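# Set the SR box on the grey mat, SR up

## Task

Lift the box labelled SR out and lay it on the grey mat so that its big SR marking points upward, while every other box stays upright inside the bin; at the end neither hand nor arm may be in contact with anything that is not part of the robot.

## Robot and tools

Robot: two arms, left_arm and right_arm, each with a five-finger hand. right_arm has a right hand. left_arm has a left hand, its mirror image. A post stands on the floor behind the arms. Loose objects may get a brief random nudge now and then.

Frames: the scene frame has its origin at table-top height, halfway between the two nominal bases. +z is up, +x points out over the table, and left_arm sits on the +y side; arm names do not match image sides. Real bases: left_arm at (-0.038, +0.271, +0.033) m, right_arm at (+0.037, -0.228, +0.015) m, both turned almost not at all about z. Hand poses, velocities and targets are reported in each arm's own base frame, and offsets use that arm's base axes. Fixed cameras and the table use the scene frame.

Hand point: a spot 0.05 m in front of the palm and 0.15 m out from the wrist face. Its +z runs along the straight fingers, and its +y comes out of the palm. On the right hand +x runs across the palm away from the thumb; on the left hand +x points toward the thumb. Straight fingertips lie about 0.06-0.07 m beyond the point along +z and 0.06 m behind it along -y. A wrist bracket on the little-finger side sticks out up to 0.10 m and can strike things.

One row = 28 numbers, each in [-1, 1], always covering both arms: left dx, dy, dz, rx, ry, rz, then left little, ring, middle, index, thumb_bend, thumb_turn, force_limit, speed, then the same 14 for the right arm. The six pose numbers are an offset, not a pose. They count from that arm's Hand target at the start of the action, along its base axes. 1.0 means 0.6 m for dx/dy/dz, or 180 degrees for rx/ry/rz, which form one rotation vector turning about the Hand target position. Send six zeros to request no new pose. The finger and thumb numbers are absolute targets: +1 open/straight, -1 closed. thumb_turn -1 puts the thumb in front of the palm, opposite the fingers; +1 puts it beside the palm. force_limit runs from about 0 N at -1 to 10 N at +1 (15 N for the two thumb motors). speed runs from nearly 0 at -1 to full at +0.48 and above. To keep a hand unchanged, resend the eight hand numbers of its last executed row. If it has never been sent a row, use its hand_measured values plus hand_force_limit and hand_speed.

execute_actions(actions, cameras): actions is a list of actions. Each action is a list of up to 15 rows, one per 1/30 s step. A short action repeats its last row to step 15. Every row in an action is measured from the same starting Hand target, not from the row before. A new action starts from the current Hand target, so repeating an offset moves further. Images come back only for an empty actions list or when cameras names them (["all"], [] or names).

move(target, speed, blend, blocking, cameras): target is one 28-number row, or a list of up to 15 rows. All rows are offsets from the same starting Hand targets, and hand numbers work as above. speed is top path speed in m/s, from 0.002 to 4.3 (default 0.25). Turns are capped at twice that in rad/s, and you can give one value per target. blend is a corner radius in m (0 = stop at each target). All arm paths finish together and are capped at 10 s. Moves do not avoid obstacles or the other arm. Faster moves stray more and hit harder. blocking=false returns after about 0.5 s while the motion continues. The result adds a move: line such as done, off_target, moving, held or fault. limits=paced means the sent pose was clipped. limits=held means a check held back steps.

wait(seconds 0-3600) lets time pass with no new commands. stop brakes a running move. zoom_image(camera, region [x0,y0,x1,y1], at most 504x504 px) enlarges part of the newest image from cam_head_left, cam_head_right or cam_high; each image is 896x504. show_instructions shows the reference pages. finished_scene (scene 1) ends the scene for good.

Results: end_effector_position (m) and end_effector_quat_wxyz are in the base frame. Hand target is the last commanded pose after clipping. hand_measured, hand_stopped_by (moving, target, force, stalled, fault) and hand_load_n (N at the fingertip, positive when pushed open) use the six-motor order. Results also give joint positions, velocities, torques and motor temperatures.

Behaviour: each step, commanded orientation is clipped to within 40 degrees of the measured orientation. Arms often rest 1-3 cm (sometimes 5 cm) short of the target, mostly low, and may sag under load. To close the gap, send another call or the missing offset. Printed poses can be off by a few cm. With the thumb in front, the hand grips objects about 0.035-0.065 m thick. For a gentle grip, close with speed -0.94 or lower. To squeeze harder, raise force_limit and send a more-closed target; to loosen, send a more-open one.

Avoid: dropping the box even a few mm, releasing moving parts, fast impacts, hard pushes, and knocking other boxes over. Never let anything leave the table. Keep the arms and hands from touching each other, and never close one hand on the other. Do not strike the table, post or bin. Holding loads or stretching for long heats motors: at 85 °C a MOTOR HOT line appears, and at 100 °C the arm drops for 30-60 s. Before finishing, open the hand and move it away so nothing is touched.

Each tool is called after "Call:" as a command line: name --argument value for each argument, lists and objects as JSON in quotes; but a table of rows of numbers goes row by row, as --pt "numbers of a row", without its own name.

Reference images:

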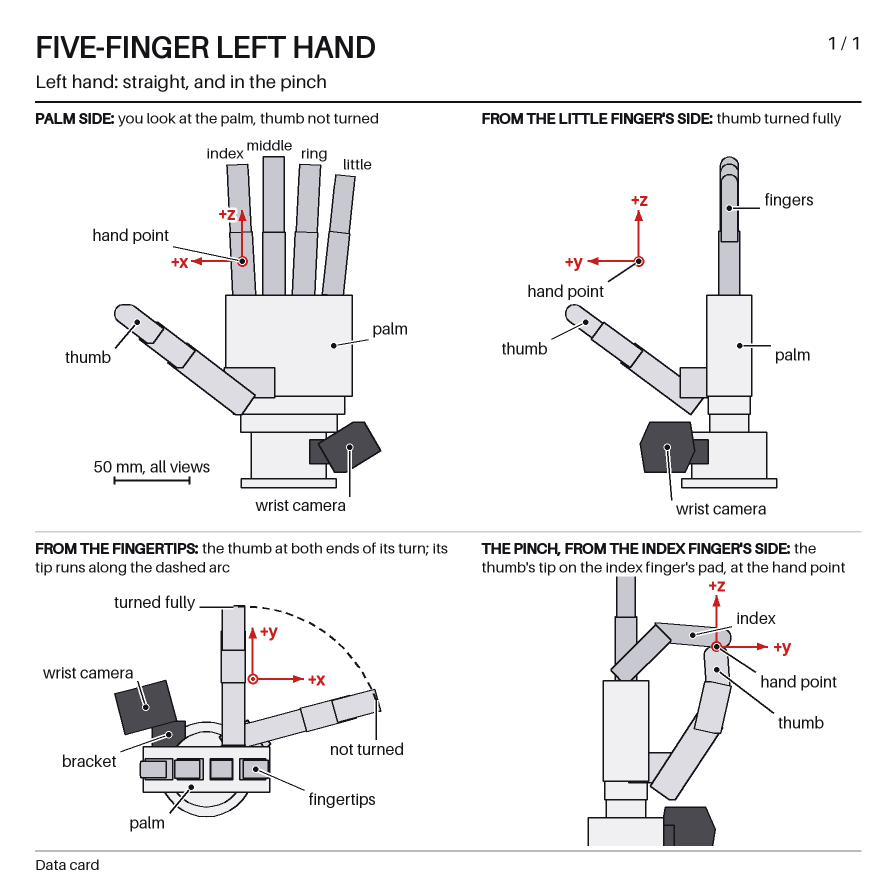

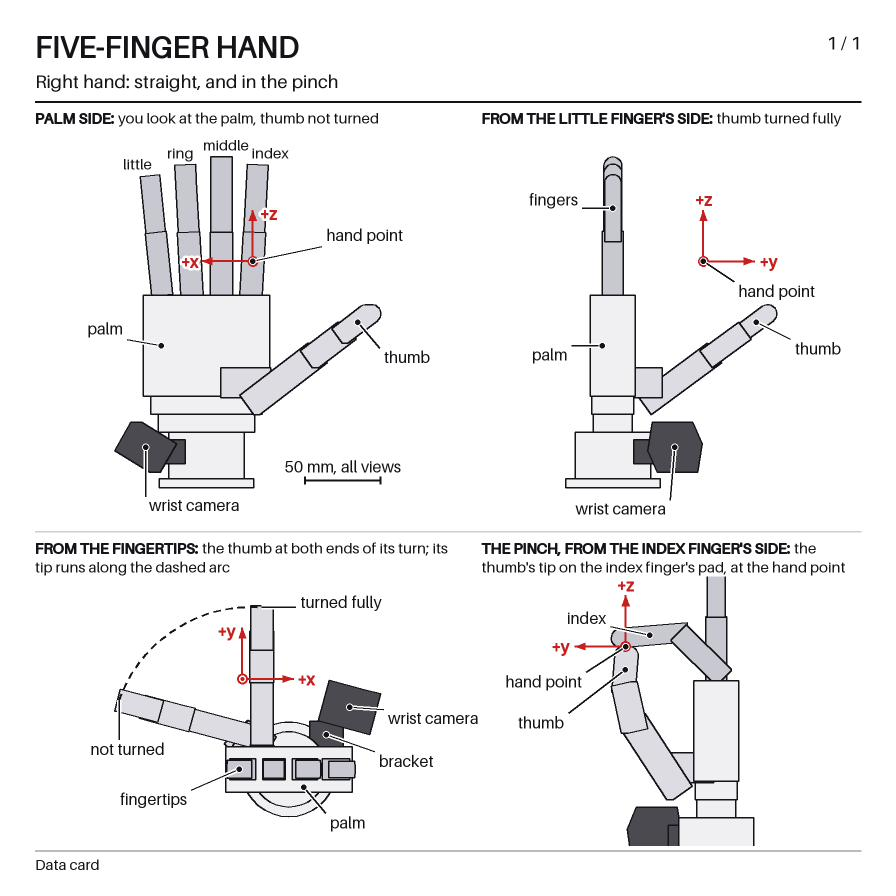

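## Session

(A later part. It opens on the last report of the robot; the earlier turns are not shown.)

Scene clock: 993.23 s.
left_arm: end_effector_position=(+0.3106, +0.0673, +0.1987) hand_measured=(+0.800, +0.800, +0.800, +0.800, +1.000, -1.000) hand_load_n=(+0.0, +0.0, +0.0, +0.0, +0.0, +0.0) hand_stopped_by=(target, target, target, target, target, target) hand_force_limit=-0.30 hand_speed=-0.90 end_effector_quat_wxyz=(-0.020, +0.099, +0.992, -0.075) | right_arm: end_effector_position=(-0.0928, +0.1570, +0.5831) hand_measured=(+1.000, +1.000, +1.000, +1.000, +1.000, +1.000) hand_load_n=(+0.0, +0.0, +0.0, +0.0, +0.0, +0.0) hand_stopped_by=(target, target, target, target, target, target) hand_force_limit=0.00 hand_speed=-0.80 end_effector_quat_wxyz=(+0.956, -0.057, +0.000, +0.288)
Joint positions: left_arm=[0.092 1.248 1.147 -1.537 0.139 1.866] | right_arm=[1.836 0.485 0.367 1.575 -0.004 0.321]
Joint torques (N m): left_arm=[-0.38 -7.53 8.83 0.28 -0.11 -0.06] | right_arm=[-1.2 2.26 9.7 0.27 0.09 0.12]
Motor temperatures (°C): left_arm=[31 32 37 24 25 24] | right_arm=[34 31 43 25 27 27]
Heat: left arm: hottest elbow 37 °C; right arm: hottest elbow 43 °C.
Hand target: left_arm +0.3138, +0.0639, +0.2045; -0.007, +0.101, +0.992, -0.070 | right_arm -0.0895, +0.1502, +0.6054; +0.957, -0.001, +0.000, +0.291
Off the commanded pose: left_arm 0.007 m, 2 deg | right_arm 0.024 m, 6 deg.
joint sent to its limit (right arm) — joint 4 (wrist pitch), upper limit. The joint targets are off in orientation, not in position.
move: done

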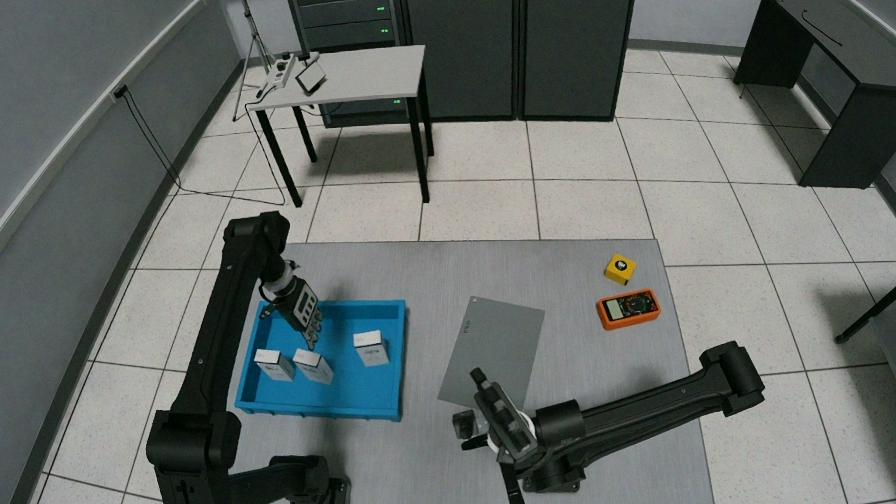

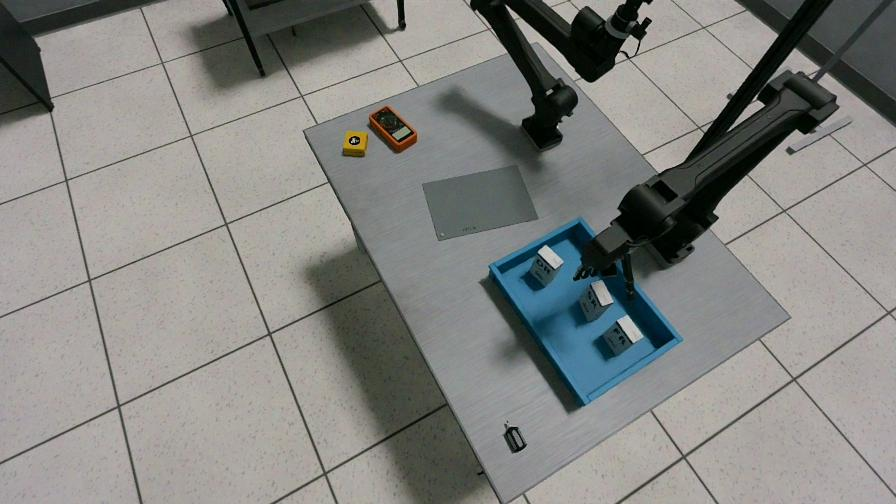

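Call:
move --target '[-0.0155,0,-0.099,0,0,0,0.8,0.8,0.8,0.8,1,-1,-0.3,-0.9,0,0,0,0,0,0,1,1,1,1,1,1,0,-0.8]' --speed 0.08 --cameras '["cam_head_right","cam_high"]'

Call:
zoom_image --camera "cam_high" --region '[550, 240, 650, 340]'

Call:
zoom_image --camera "cam_head_right" --region '[265, 295, 365, 395]'

Scene clock: 1004.23 s.
left_arm: end_effector_position=(+0.3036, +0.0667, +0.1443) hand_measured=(+0.800, +0.800, +0.800, +0.800, +1.000, -1.000) hand_load_n=(+0.0, +0.0, +0.0, +0.0, +0.0, +0.0) hand_stopped_by=(target, target, target, target, target, target) hand_force_limit=-0.30 hand_speed=-0.90 end_effector_quat_wxyz=(-0.012, +0.099, +0.992, -0.073) | right_arm: end_effector_position=(-0.0928, +0.1570, +0.5831) hand_measured=(+1.000, +1.000, +1.000, +1.000, +1.000, +1.000) hand_load_n=(+0.0, +0.0, -0.5, +0.0, +0.0, +0.0) hand_stopped_by=(target, target, target, target, target, target) hand_force_limit=0.00 hand_speed=-0.80 end_effector_quat_wxyz=(+0.956, -0.057, +0.000, +0.288)
Joint positions: left_arm=[0.092 1.243 1 -1.38 0.139 1.865] | right_arm=[1.836 0.485 0.367 1.575 -0.004 0.321]
Joint torques (N m): left_arm=[-0.15 -6.65 8.01 0.27 -0.12 -0.03] | right_arm=[-1.2 2.2 9.7 0.31 0.08 0.12]
Heat: left arm: hottest elbow 36 °C; right arm: hottest elbow 43 °C.
Hand target: left_arm +0.3047, +0.0640, +0.1451; -0.007, +0.101, +0.992, -0.070 | right_arm -0.0895, +0.1502, +0.6054; +0.957, -0.001, +0.000, +0.291
Off the commanded pose: left_arm 0.003 m, 1 deg | right_arm 0.024 m, 6 deg.
joint sent to its limit (right arm) — joint 4 (wrist pitch), upper limit. The joint targets are off in orientation, not in position.
move: done

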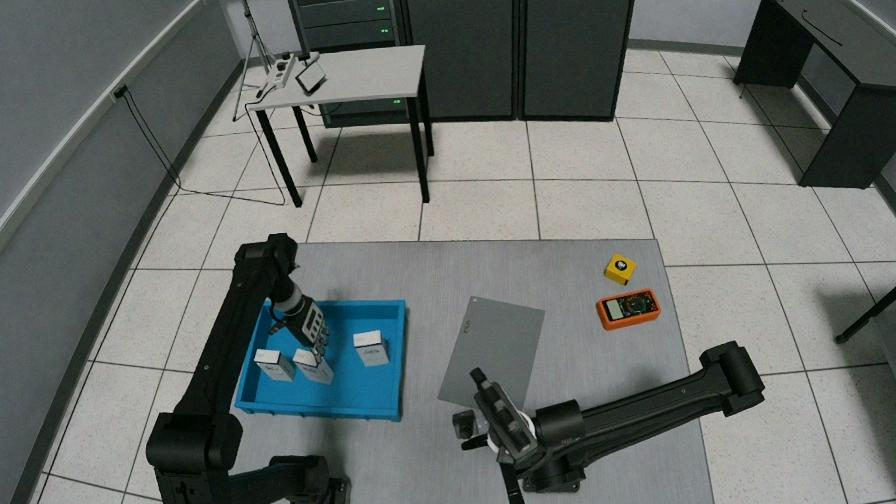

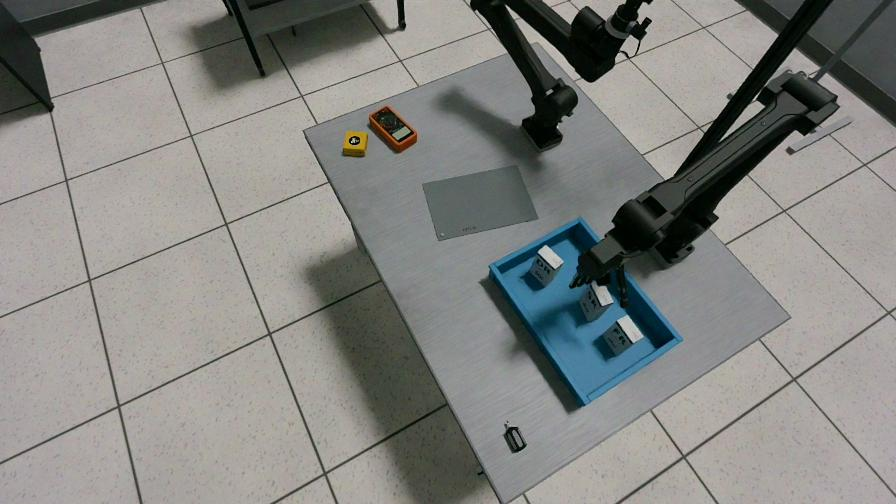

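Scaled by 5.040.

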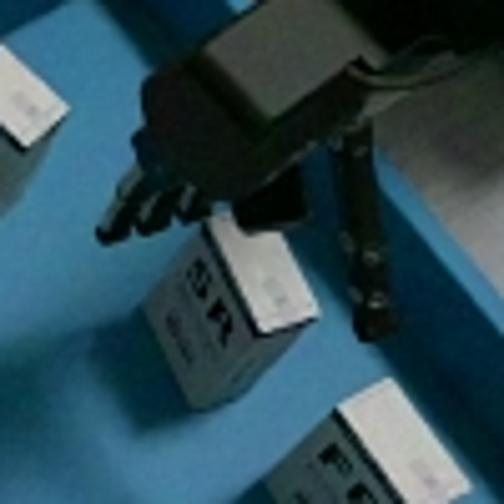

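Scaled by 5.040.

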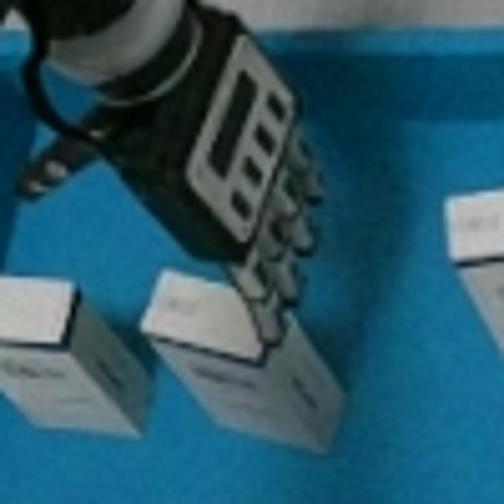

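Call:
move --target '[0,-0.0045,-0.05,0,0,0,0.8,0.8,0.8,0.8,1,-1,-0.3,-0.9,0,0,0,0,0,0,1,1,1,1,1,1,0,-0.8]' --speed 0.05 --cameras '["cam_head_right","cam_high"]'

Call:
zoom_image --camera "cam_high" --region '[550, 240, 650, 340]'

Call:
zoom_image --camera "cam_head_right" --region '[265, 295, 365, 395]'

Scene clock: 1026.13 s.
left_arm: end_effector_position=(+0.3037, +0.0646, +0.1208) hand_measured=(+0.800, +0.800, +0.800, +0.800, +1.000, -1.000) hand_load_n=(+0.0, +0.0, +0.5, +0.0, +0.0, +0.0) hand_stopped_by=(target, target, target, target, target, target) hand_force_limit=-0.30 hand_speed=-0.90 end_effector_quat_wxyz=(-0.001, +0.100, +0.992, -0.071) | right_arm: end_effector_position=(-0.0928, +0.1570, +0.5831) hand_measured=(+1.000, +1.000, +1.000, +1.000, +1.000, +1.000) hand_load_n=(+0.0, +0.0, +0.5, +0.0, +0.0, +0.0) hand_stopped_by=(target, target, target, target, target, target) hand_force_limit=0.00 hand_speed=-0.80 end_effector_quat_wxyz=(+0.956, -0.057, +0.000, +0.288)
Joint positions: left_arm=[0.086 1.243 0.937 -1.294 0.139 1.859] | right_arm=[1.836 0.485 0.367 1.575 -0.004 0.321]
Joint torques (N m): left_arm=[-0.38 -4.54 7.9 0.35 -0.11 -0.06] | right_arm=[-1.38 2.43 9.72 0.28 0.08 0.1]
Heat: left arm: hottest elbow 36 °C; right arm: hottest elbow 43 °C.
Hand target: left_arm +0.3046, +0.0612, +0.1150; -0.007, +0.101, +0.992, -0.070 | right_arm -0.0895, +0.1502, +0.6054; +0.957, -0.001, +0.000, +0.291
Off the commanded pose: left_arm 0.007 m, 1 deg | right_arm 0.024 m, 6 deg.
joint sent to its limit (right arm) — joint 4 (wrist pitch), upper limit. The joint targets are off in orientation, not in position.
move: done

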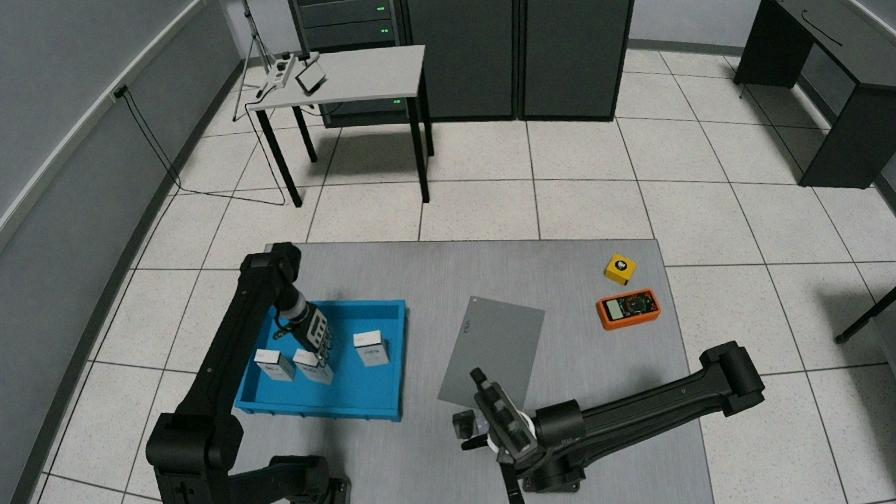

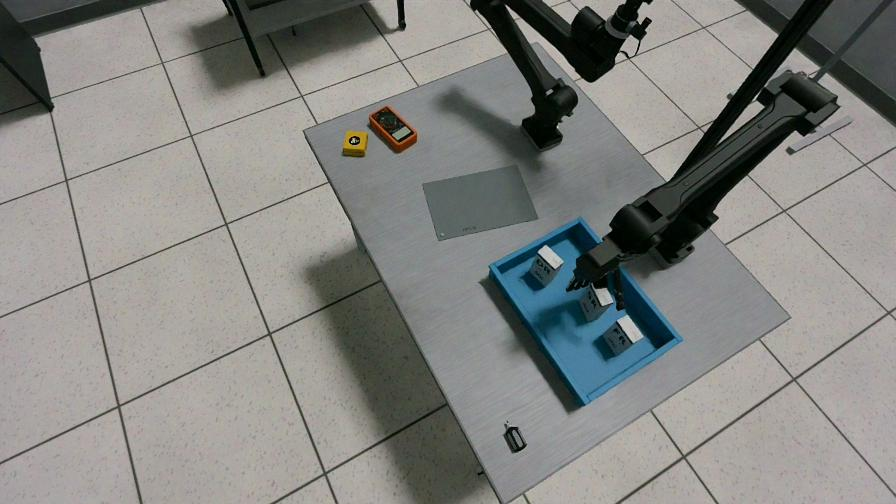

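Scaled by 5.040.

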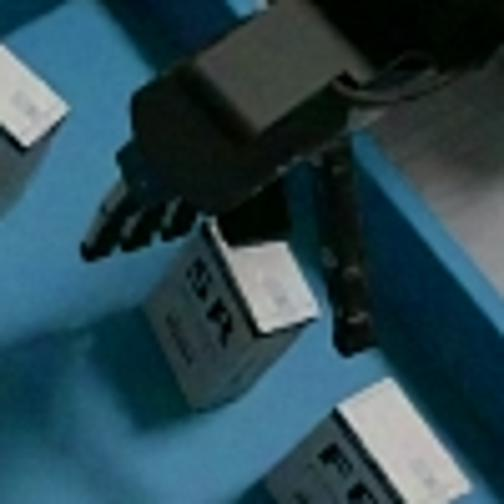

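Scaled by 5.040.

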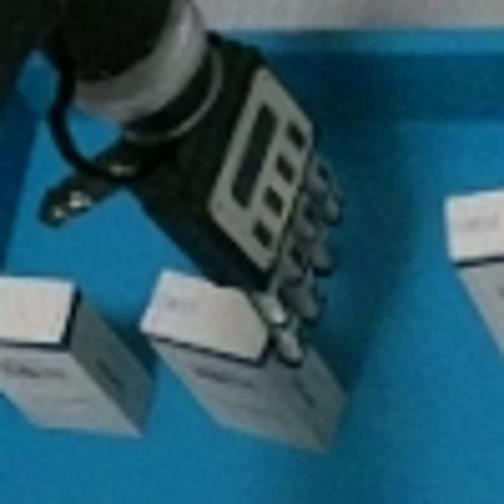

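Call:
move --target '[0,0,-0.0917,0,0,0,0.8,0.8,0.8,0.8,1,-1,-0.3,-0.9,0,0,0,0,0,0,1,1,1,1,1,1,0,-0.8]' --speed 0.05 --cameras '["cam_head_right","cam_high"]'

Call:
zoom_image --camera "cam_high" --region '[550, 240, 650, 340]'

Call:
zoom_image --camera "cam_head_right" --region '[265, 295, 365, 395]'

Scene clock: 1032.13 s.
left_arm: end_effector_position=(+0.3046, +0.0647, +0.0662) hand_measured=(+0.800, +0.800, +0.800, +0.800, +1.000, -1.000) hand_load_n=(+0.0, +0.0, +0.0, +0.0, +0.0, +0.0) hand_stopped_by=(target, target, target, target, target, target) hand_force_limit=-0.30 hand_speed=-0.90 end_effector_quat_wxyz=(+0.000, +0.100, +0.992, -0.071) | right_arm: end_effector_position=(-0.0928, +0.1570, +0.5831) hand_measured=(+1.000, +1.000, +1.000, +1.000, +1.000, +1.000) hand_load_n=(+0.0, +0.0, +0.0, +0.0, +0.0, +0.0) hand_stopped_by=(target, target, target, target, target, target) hand_force_limit=0.00 hand_speed=-0.80 end_effector_quat_wxyz=(+0.956, -0.057, +0.000, +0.288)
Joint positions: left_arm=[0.086 1.306 0.837 -1.13 0.139 1.859] | right_arm=[1.836 0.485 0.367 1.575 -0.004 0.321]
Joint torques (N m): left_arm=[-0.32 -4.84 7.46 0.34 -0.11 -0.05] | right_arm=[-1.2 2.08 9.69 0.27 0.08 0.12]
Heat: left arm: hottest elbow 36 °C; right arm: hottest elbow 43 °C.
Hand target: left_arm +0.3046, +0.0612, +0.0600; -0.007, +0.101, +0.992, -0.070 | right_arm -0.0895, +0.1502, +0.6054; +0.957, -0.001, +0.000, +0.291
Off the commanded pose: left_arm 0.007 m, 1 deg | right_arm 0.024 m, 6 deg.
joint sent to its limit (right arm) — joint 4 (wrist pitch), upper limit. The joint targets are off in orientation, not in position.
move: done

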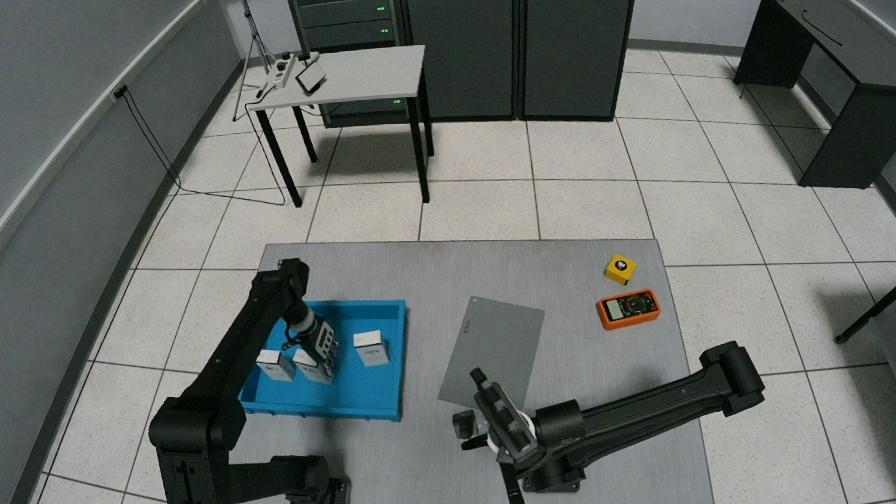

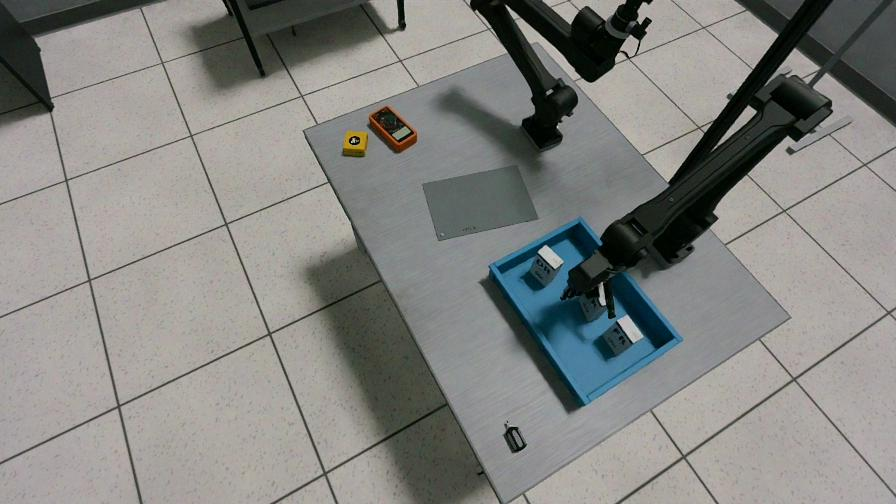

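Scaled by 5.040.

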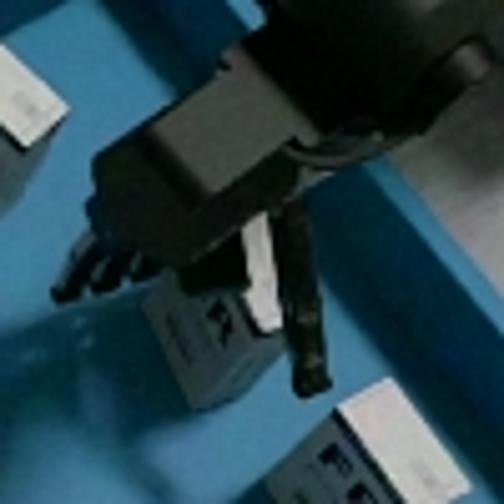

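Scaled by 5.040.

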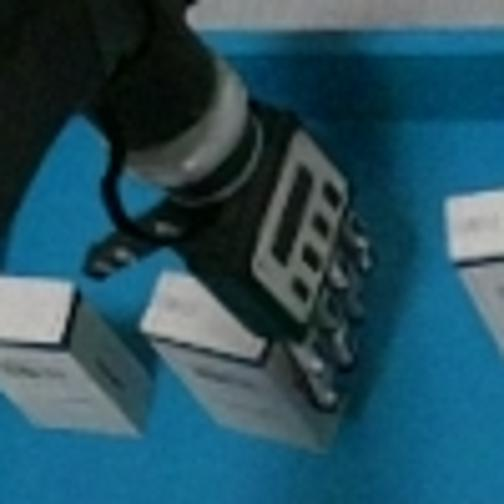

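Call:
move --target '[0,0,-0.0333,0,0,0,0.8,0.8,0.8,0.8,1,-1,-0.3,-0.9,0,0,0,0,0,0,1,1,1,1,1,1,0,-0.8]' --speed 0.03 --cameras '["cam_head_right","cam_high"]'

Call:
zoom_image --camera "cam_high" --region '[550, 240, 650, 340]'

Call:
zoom_image --camera "cam_head_right" --region '[265, 295, 365, 395]'

Scene clock: 1038.70 s.
left_arm: end_effector_position=(+0.3092, +0.0645, +0.0571) hand_measured=(+0.800, +0.800, +0.800, +0.800, +1.000, -1.000) hand_load_n=(+0.0, +0.0, +0.0, +0.5, +0.0, +0.0) hand_stopped_by=(target, target, target, target, target, target) hand_force_limit=-0.30 hand_speed=-0.90 end_effector_quat_wxyz=(+0.008, +0.098, +0.993, -0.069) | right_arm: end_effector_position=(-0.0928, +0.1570, +0.5831) hand_measured=(+1.000, +1.000, +1.000, +1.000, +1.000, +1.000) hand_load_n=(+0.0, +0.0, +0.0, +0.0, +0.0, +0.0) hand_stopped_by=(target, target, target, target, target, target) hand_force_limit=0.00 hand_speed=-0.80 end_effector_quat_wxyz=(+0.956, -0.057, +0.000, +0.288)
Joint positions: left_arm=[0.084 1.318 0.822 -1.084 0.139 1.852] | right_arm=[1.836 0.485 0.367 1.575 -0.004 0.321]
Joint torques (N m): left_arm=[-0.21 -3.55 6.22 0.88 -0.11 0] | right_arm=[-1.14 2.26 9.72 0.28 0.09 0.12]
Heat: left arm: hottest elbow 36 °C; right arm: hottest elbow 43 °C.
Hand target: left_arm +0.3046, +0.0612, +0.0401; -0.007, +0.101, +0.992, -0.070 | right_arm -0.0895, +0.1502, +0.6054; +0.957, -0.001, +0.000, +0.291
Off the commanded pose: left_arm 0.018 m, 2 deg | right_arm 0.024 m, 6 deg.
joint sent to its limit (right arm) — joint 4 (wrist pitch), upper limit. The joint targets are off in orientation, not in position.
move: off_target (left_arm)

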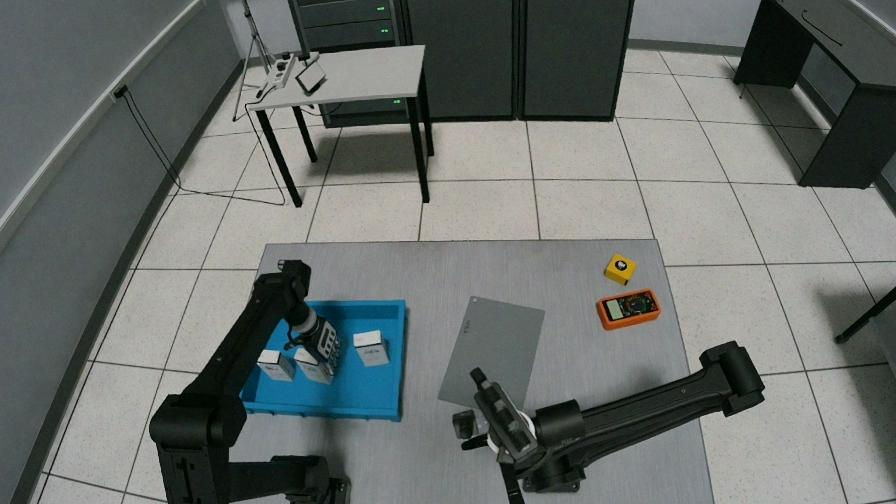

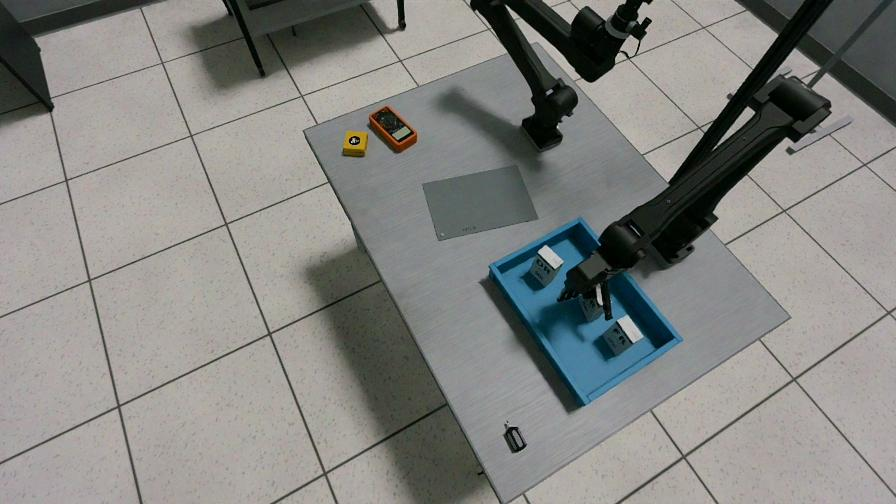

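Scaled by 5.040.

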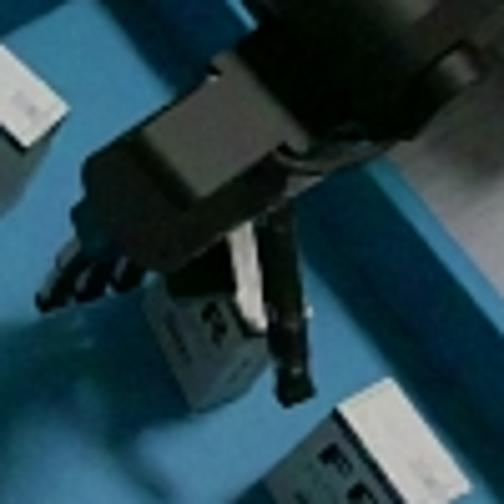

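Scaled by 5.040.

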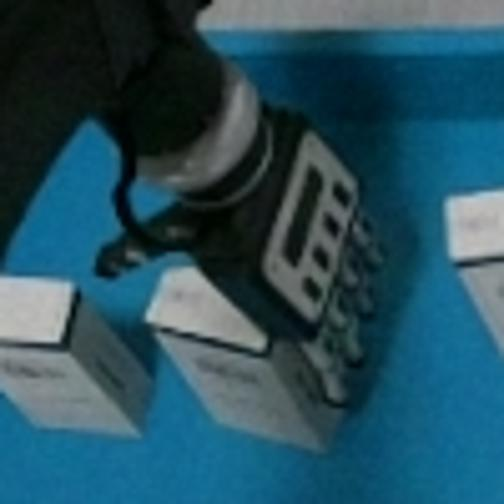

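Call:
move --pt "0 0 0.05 0 0 0 0.9 0.9 0.9 0.9 1 -1 -0.3 -0.9 0 0 0 0 0 0 1 1 1 1 1 1 0 -0.8" --pt "0 -0.0065 0.055 0 0 0 0.9 0.9 0.9 0.9 1 -1 -0.3 -0.9 0 0 0 0 0 0 1 1 1 1 1 1 0 -0.8" --speed 0.05 --cameras '["cam_head_right","cam_high","cam_head_left"]'

Call:
zoom_image --camera "cam_high" --region '[550, 240, 650, 340]'

Call:
zoom_image --camera "cam_head_right" --region '[265, 295, 365, 395]'

Scene clock: 1075.73 s.
left_arm: end_effector_position=(+0.2916, +0.0600, +0.0594) hand_measured=(+0.900, +0.900, +0.900, +0.900, +1.000, -1.000) hand_load_n=(+0.0, +0.0, +0.0, +0.0, +0.0, +0.0) hand_stopped_by=(target, target, target, target, target, target) hand_force_limit=-0.30 hand_speed=-0.90 end_effector_quat_wxyz=(-0.024, +0.099, +0.992, -0.075) | right_arm: end_effector_position=(-0.0928, +0.1570, +0.5831) hand_measured=(+1.000, +1.000, +1.000, +1.000, +1.000, +1.000) hand_load_n=(+0.0, +0.0, +0.0, +0.0, +0.5, +0.0) hand_stopped_by=(target, target, target, target, target, target) hand_force_limit=0.00 hand_speed=-0.80 end_effector_quat_wxyz=(+0.956, -0.057, +0.000, +0.288)
Joint positions: left_arm=[0.074 1.316 0.822 -1.15 0.139 1.848] | right_arm=[1.836 0.485 0.367 1.575 -0.004 0.321]
Joint torques (N m): left_arm=[-0.32 -7.24 9.8 -0.38 -0.06 -0.04] | right_arm=[-1.38 2.14 9.65 0.28 0.07 0.11]
Heat: left arm: hottest elbow 33 °C; right arm: hottest elbow 43 °C.
Hand target: left_arm +0.3047, +0.0573, +0.0730; -0.007, +0.101, +0.992, -0.070 | right_arm -0.0895, +0.1502, +0.6054; +0.957, -0.001, +0.000, +0.291
Off the commanded pose: left_arm 0.019 m, 2 deg | right_arm 0.024 m, 6 deg.
joint sent to its limit (right arm) — joint 4 (wrist pitch), upper limit. The joint targets are off in orientation, not in position.
move: off_target (left_arm)

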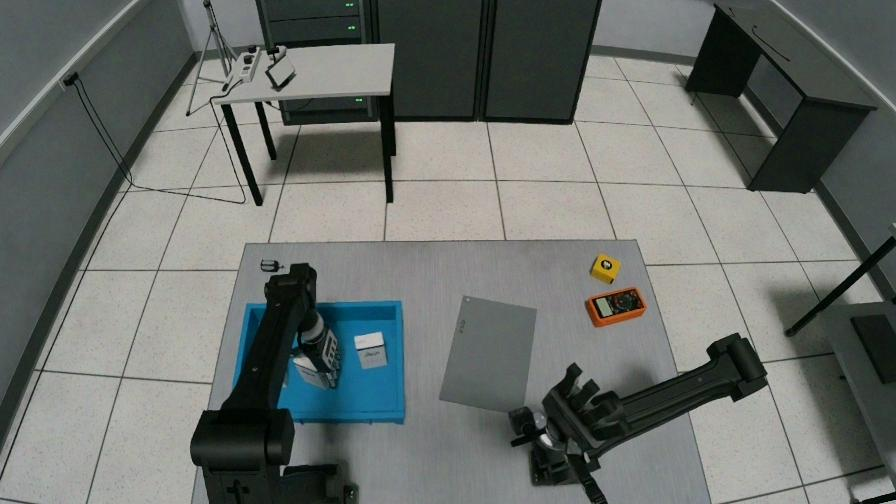

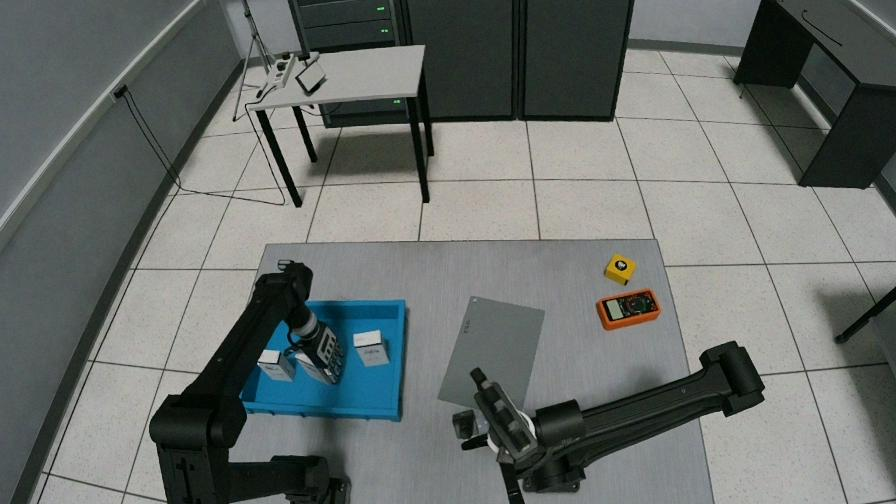

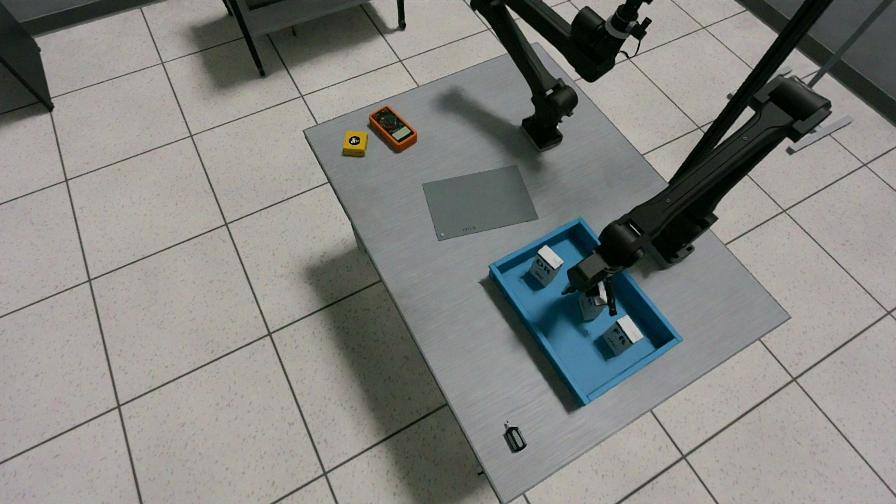

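Scaled by 5.040.

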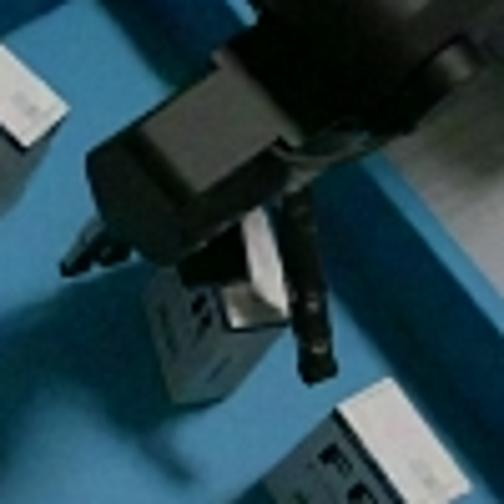

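Scaled by 5.040.

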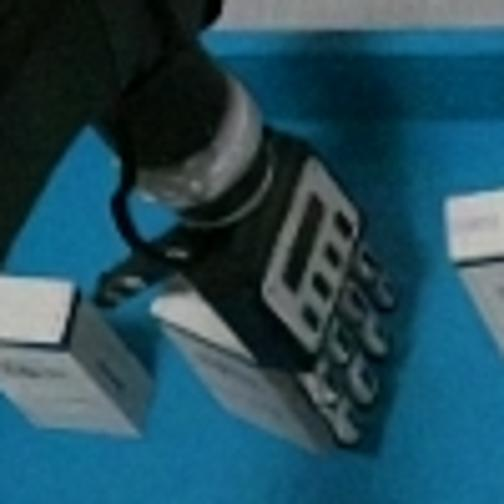

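Call:
move --target '[0.015,-0.005,0.22,0,0,0,0.9,0.9,0.9,0.9,1,-1,-0.3,-0.9,0,0,0,0,0,0,1,1,1,1,1,1,0,-0.8]' --speed 0.08 --cameras '["cam_head_right","cam_high","cam_head_left"]'

Call:
zoom_image --camera "cam_high" --region '[570, 270, 640, 330]'

Call:
zoom_image --camera "cam_head_right" --region '[285, 335, 345, 395]'

Call:
zoom_image --camera "cam_head_left" --region '[280, 335, 340, 395]'

Scene clock: 1085.57 s.
left_arm: end_effector_position=(+0.3026, +0.0576, +0.1872) hand_measured=(+0.900, +0.900, +0.900, +0.900, +1.000, -1.000) hand_load_n=(+0.0, +0.0, +0.0, +0.0, +0.0, +0.0) hand_stopped_by=(target, target, target, target, target, target) hand_force_limit=-0.30 hand_speed=-0.90 end_effector_quat_wxyz=(-0.028, +0.098, +0.992, -0.075) | right_arm: end_effector_position=(-0.0928, +0.1570, +0.5831) hand_measured=(+1.000, +1.000, +1.000, +1.000, +1.000, +1.000) hand_load_n=(+0.0, +0.0, +0.0, +0.0, +0.0, +0.0) hand_stopped_by=(target, target, target, target, target, target) hand_force_limit=0.00 hand_speed=-0.80 end_effector_quat_wxyz=(+0.956, -0.057, +0.000, +0.288)
Joint positions: left_arm=[0.064 1.239 1.108 -1.519 0.139 1.837] | right_arm=[1.836 0.485 0.367 1.575 -0.004 0.321]
Joint torques (N m): left_arm=[-0.38 -6.95 11.38 -0.43 -0.04 -0.07] | right_arm=[-1.2 2.32 9.69 0.29 0.08 0.11]
Heat: left arm: hottest elbow 34 °C; right arm: hottest elbow 43 °C.
Hand target: left_arm +0.3136, +0.0543, +0.2051; -0.007, +0.101, +0.992, -0.070 | right_arm -0.0895, +0.1502, +0.6054; +0.957, -0.001, +0.000, +0.291
Off the commanded pose: left_arm 0.021 m, 2 deg | right_arm 0.024 m, 6 deg.
joint sent to its limit (right arm) — joint 4 (wrist pitch), upper limit. The joint targets are off in orientation, not in position.
move: off_target (left_arm)

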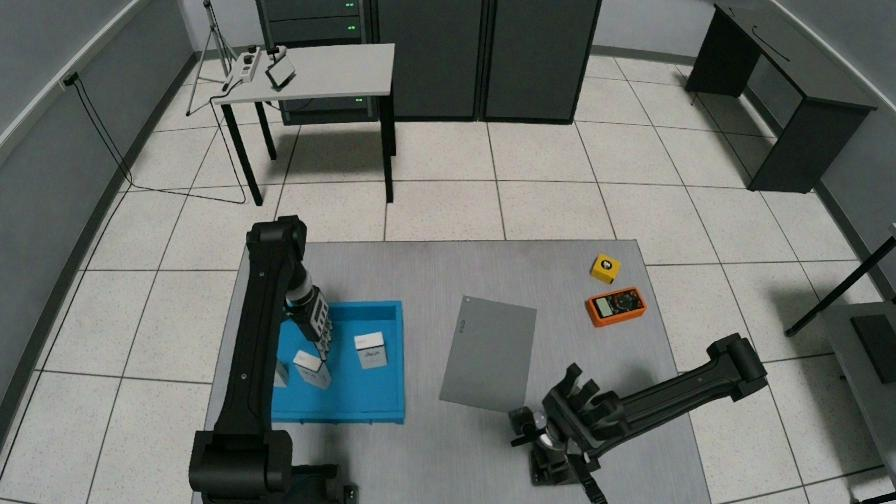

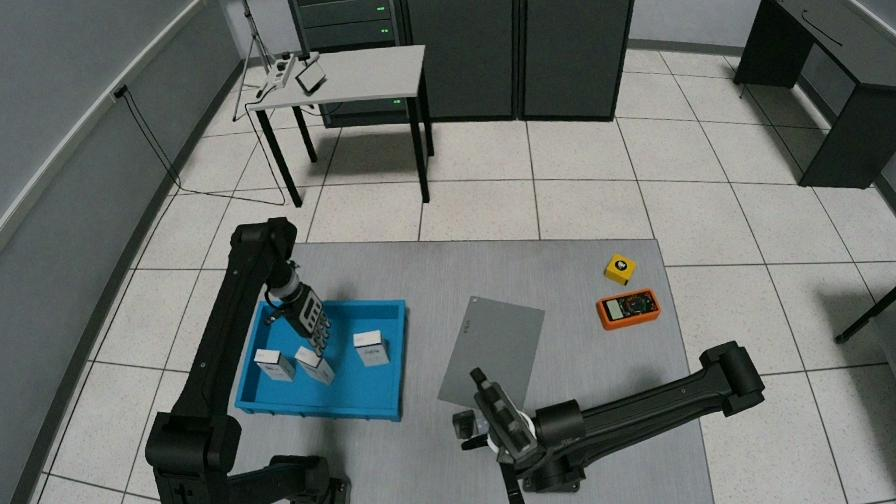

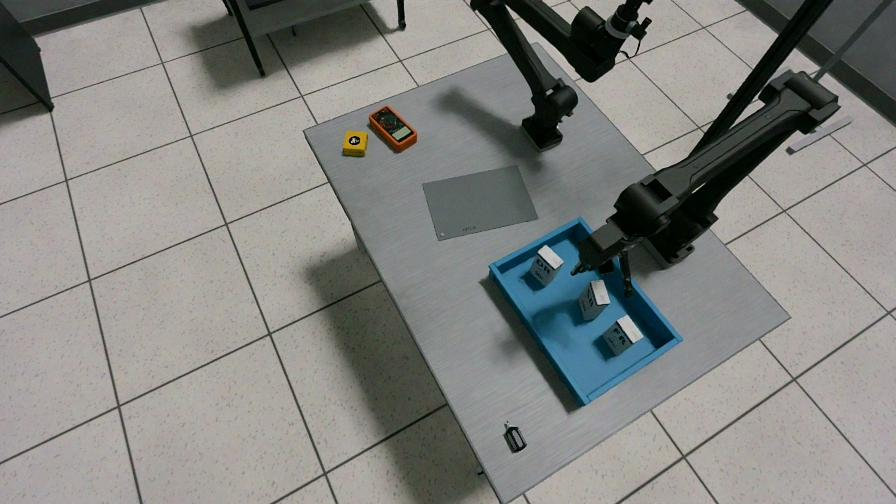

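Scaled by 7.200.

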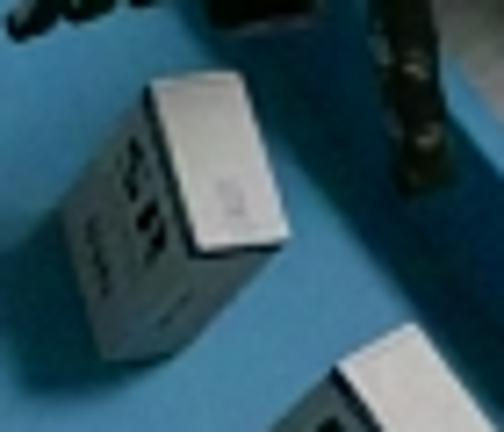

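Scaled by 8.400.

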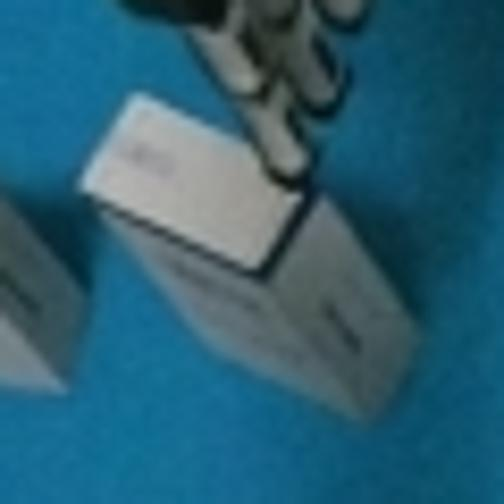

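Scaled by 8.400.

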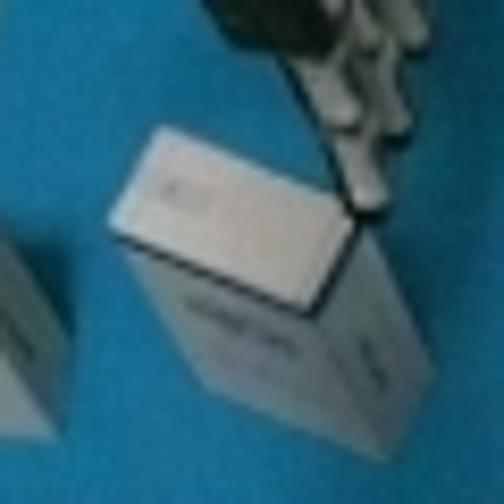

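Call:
move --target '[0,0.0035,-0.025,0.0004,0,-0.0576,0.9,0.9,0.9,0.9,1,-1,-0.3,-0.9,0,0,0,0,0,0,1,1,1,1,1,1,0,-0.8]' --speed 0.08 --cameras '["cam_head_right","cam_high"]'

Call:
zoom_image --camera "cam_head_right" --region '[275, 315, 345, 385]'

Scene clock: 1145.87 s.
left_arm: end_effector_position=(+0.3130, +0.0596, +0.1879) hand_measured=(+0.900, +0.900, +0.900, +0.900, +1.000, -1.000) hand_load_n=(+0.0, +0.0, +0.0, +0.0, +0.0, +0.0) hand_stopped_by=(target, target, target, target, target, target) hand_force_limit=-0.30 hand_speed=-0.90 end_effector_quat_wxyz=(-0.021, +0.179, +0.981, -0.072) | right_arm: end_effector_position=(-0.0928, +0.1570, +0.5831) hand_measured=(+1.000, +1.000, +1.000, +1.000, +1.000, +1.000) hand_load_n=(+0.0, +0.0, +0.0, +0.0, +0.0, +0.0) hand_stopped_by=(target, target, target, target, target, target) hand_force_limit=0.00 hand_speed=-0.80 end_effector_quat_wxyz=(+0.956, -0.057, +0.000, +0.288)
Joint positions: left_arm=[0.058 1.234 1.108 -1.519 0.13 1.994] | right_arm=[1.836 0.485 0.367 1.575 -0.004 0.321]
Joint torques (N m): left_arm=[-0.32 -7.24 8.06 0.18 -0.11 0.11] | right_arm=[-1.2 2.32 9.68 0.32 0.08 0.12]
Heat: left arm: hottest elbow 37 °C; right arm: hottest elbow 43 °C.
Hand target: left_arm +0.3136, +0.0564, +0.1901; -0.014, +0.190, +0.979, -0.069 | right_arm -0.0895, +0.1502, +0.6054; +0.957, -0.001, +0.000, +0.291
Off the commanded pose: left_arm 0.004 m, 2 deg | right_arm 0.024 m, 6 deg.
joint sent to its limit (right arm) — joint 4 (wrist pitch), upper limit. The joint targets are off in orientation, not in position.
move: done

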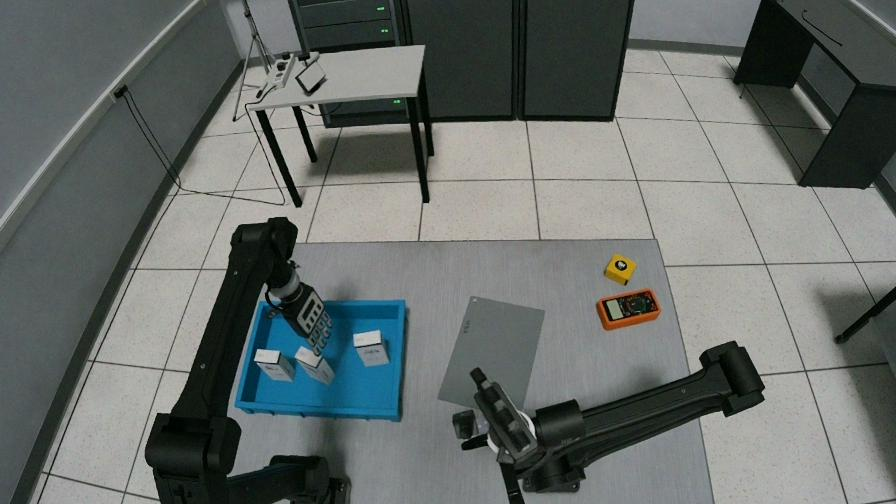

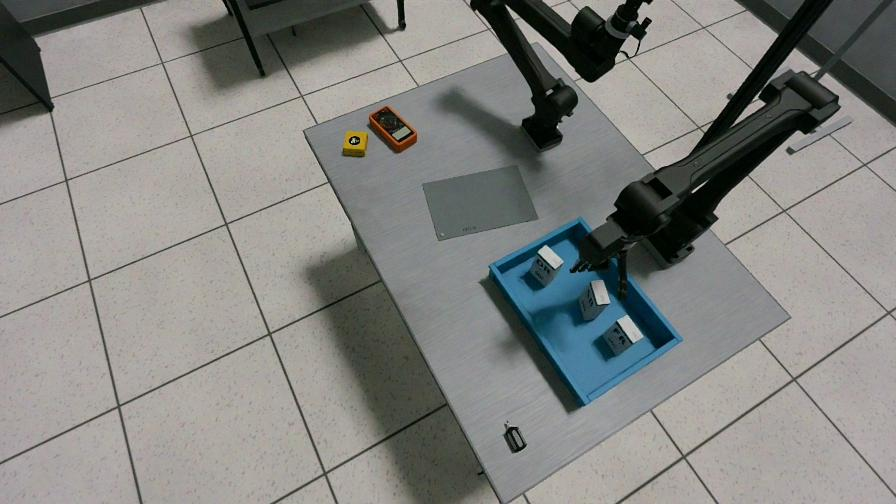

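Scaled by 7.200.

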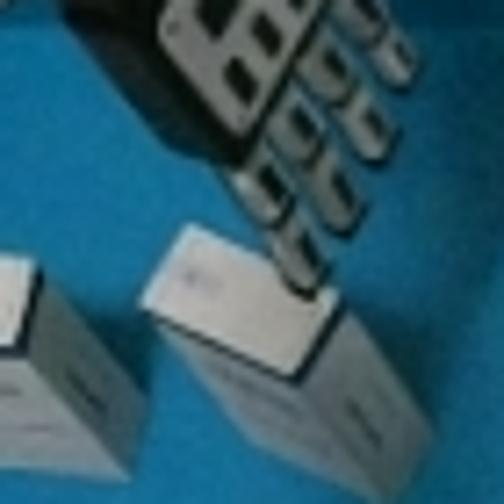

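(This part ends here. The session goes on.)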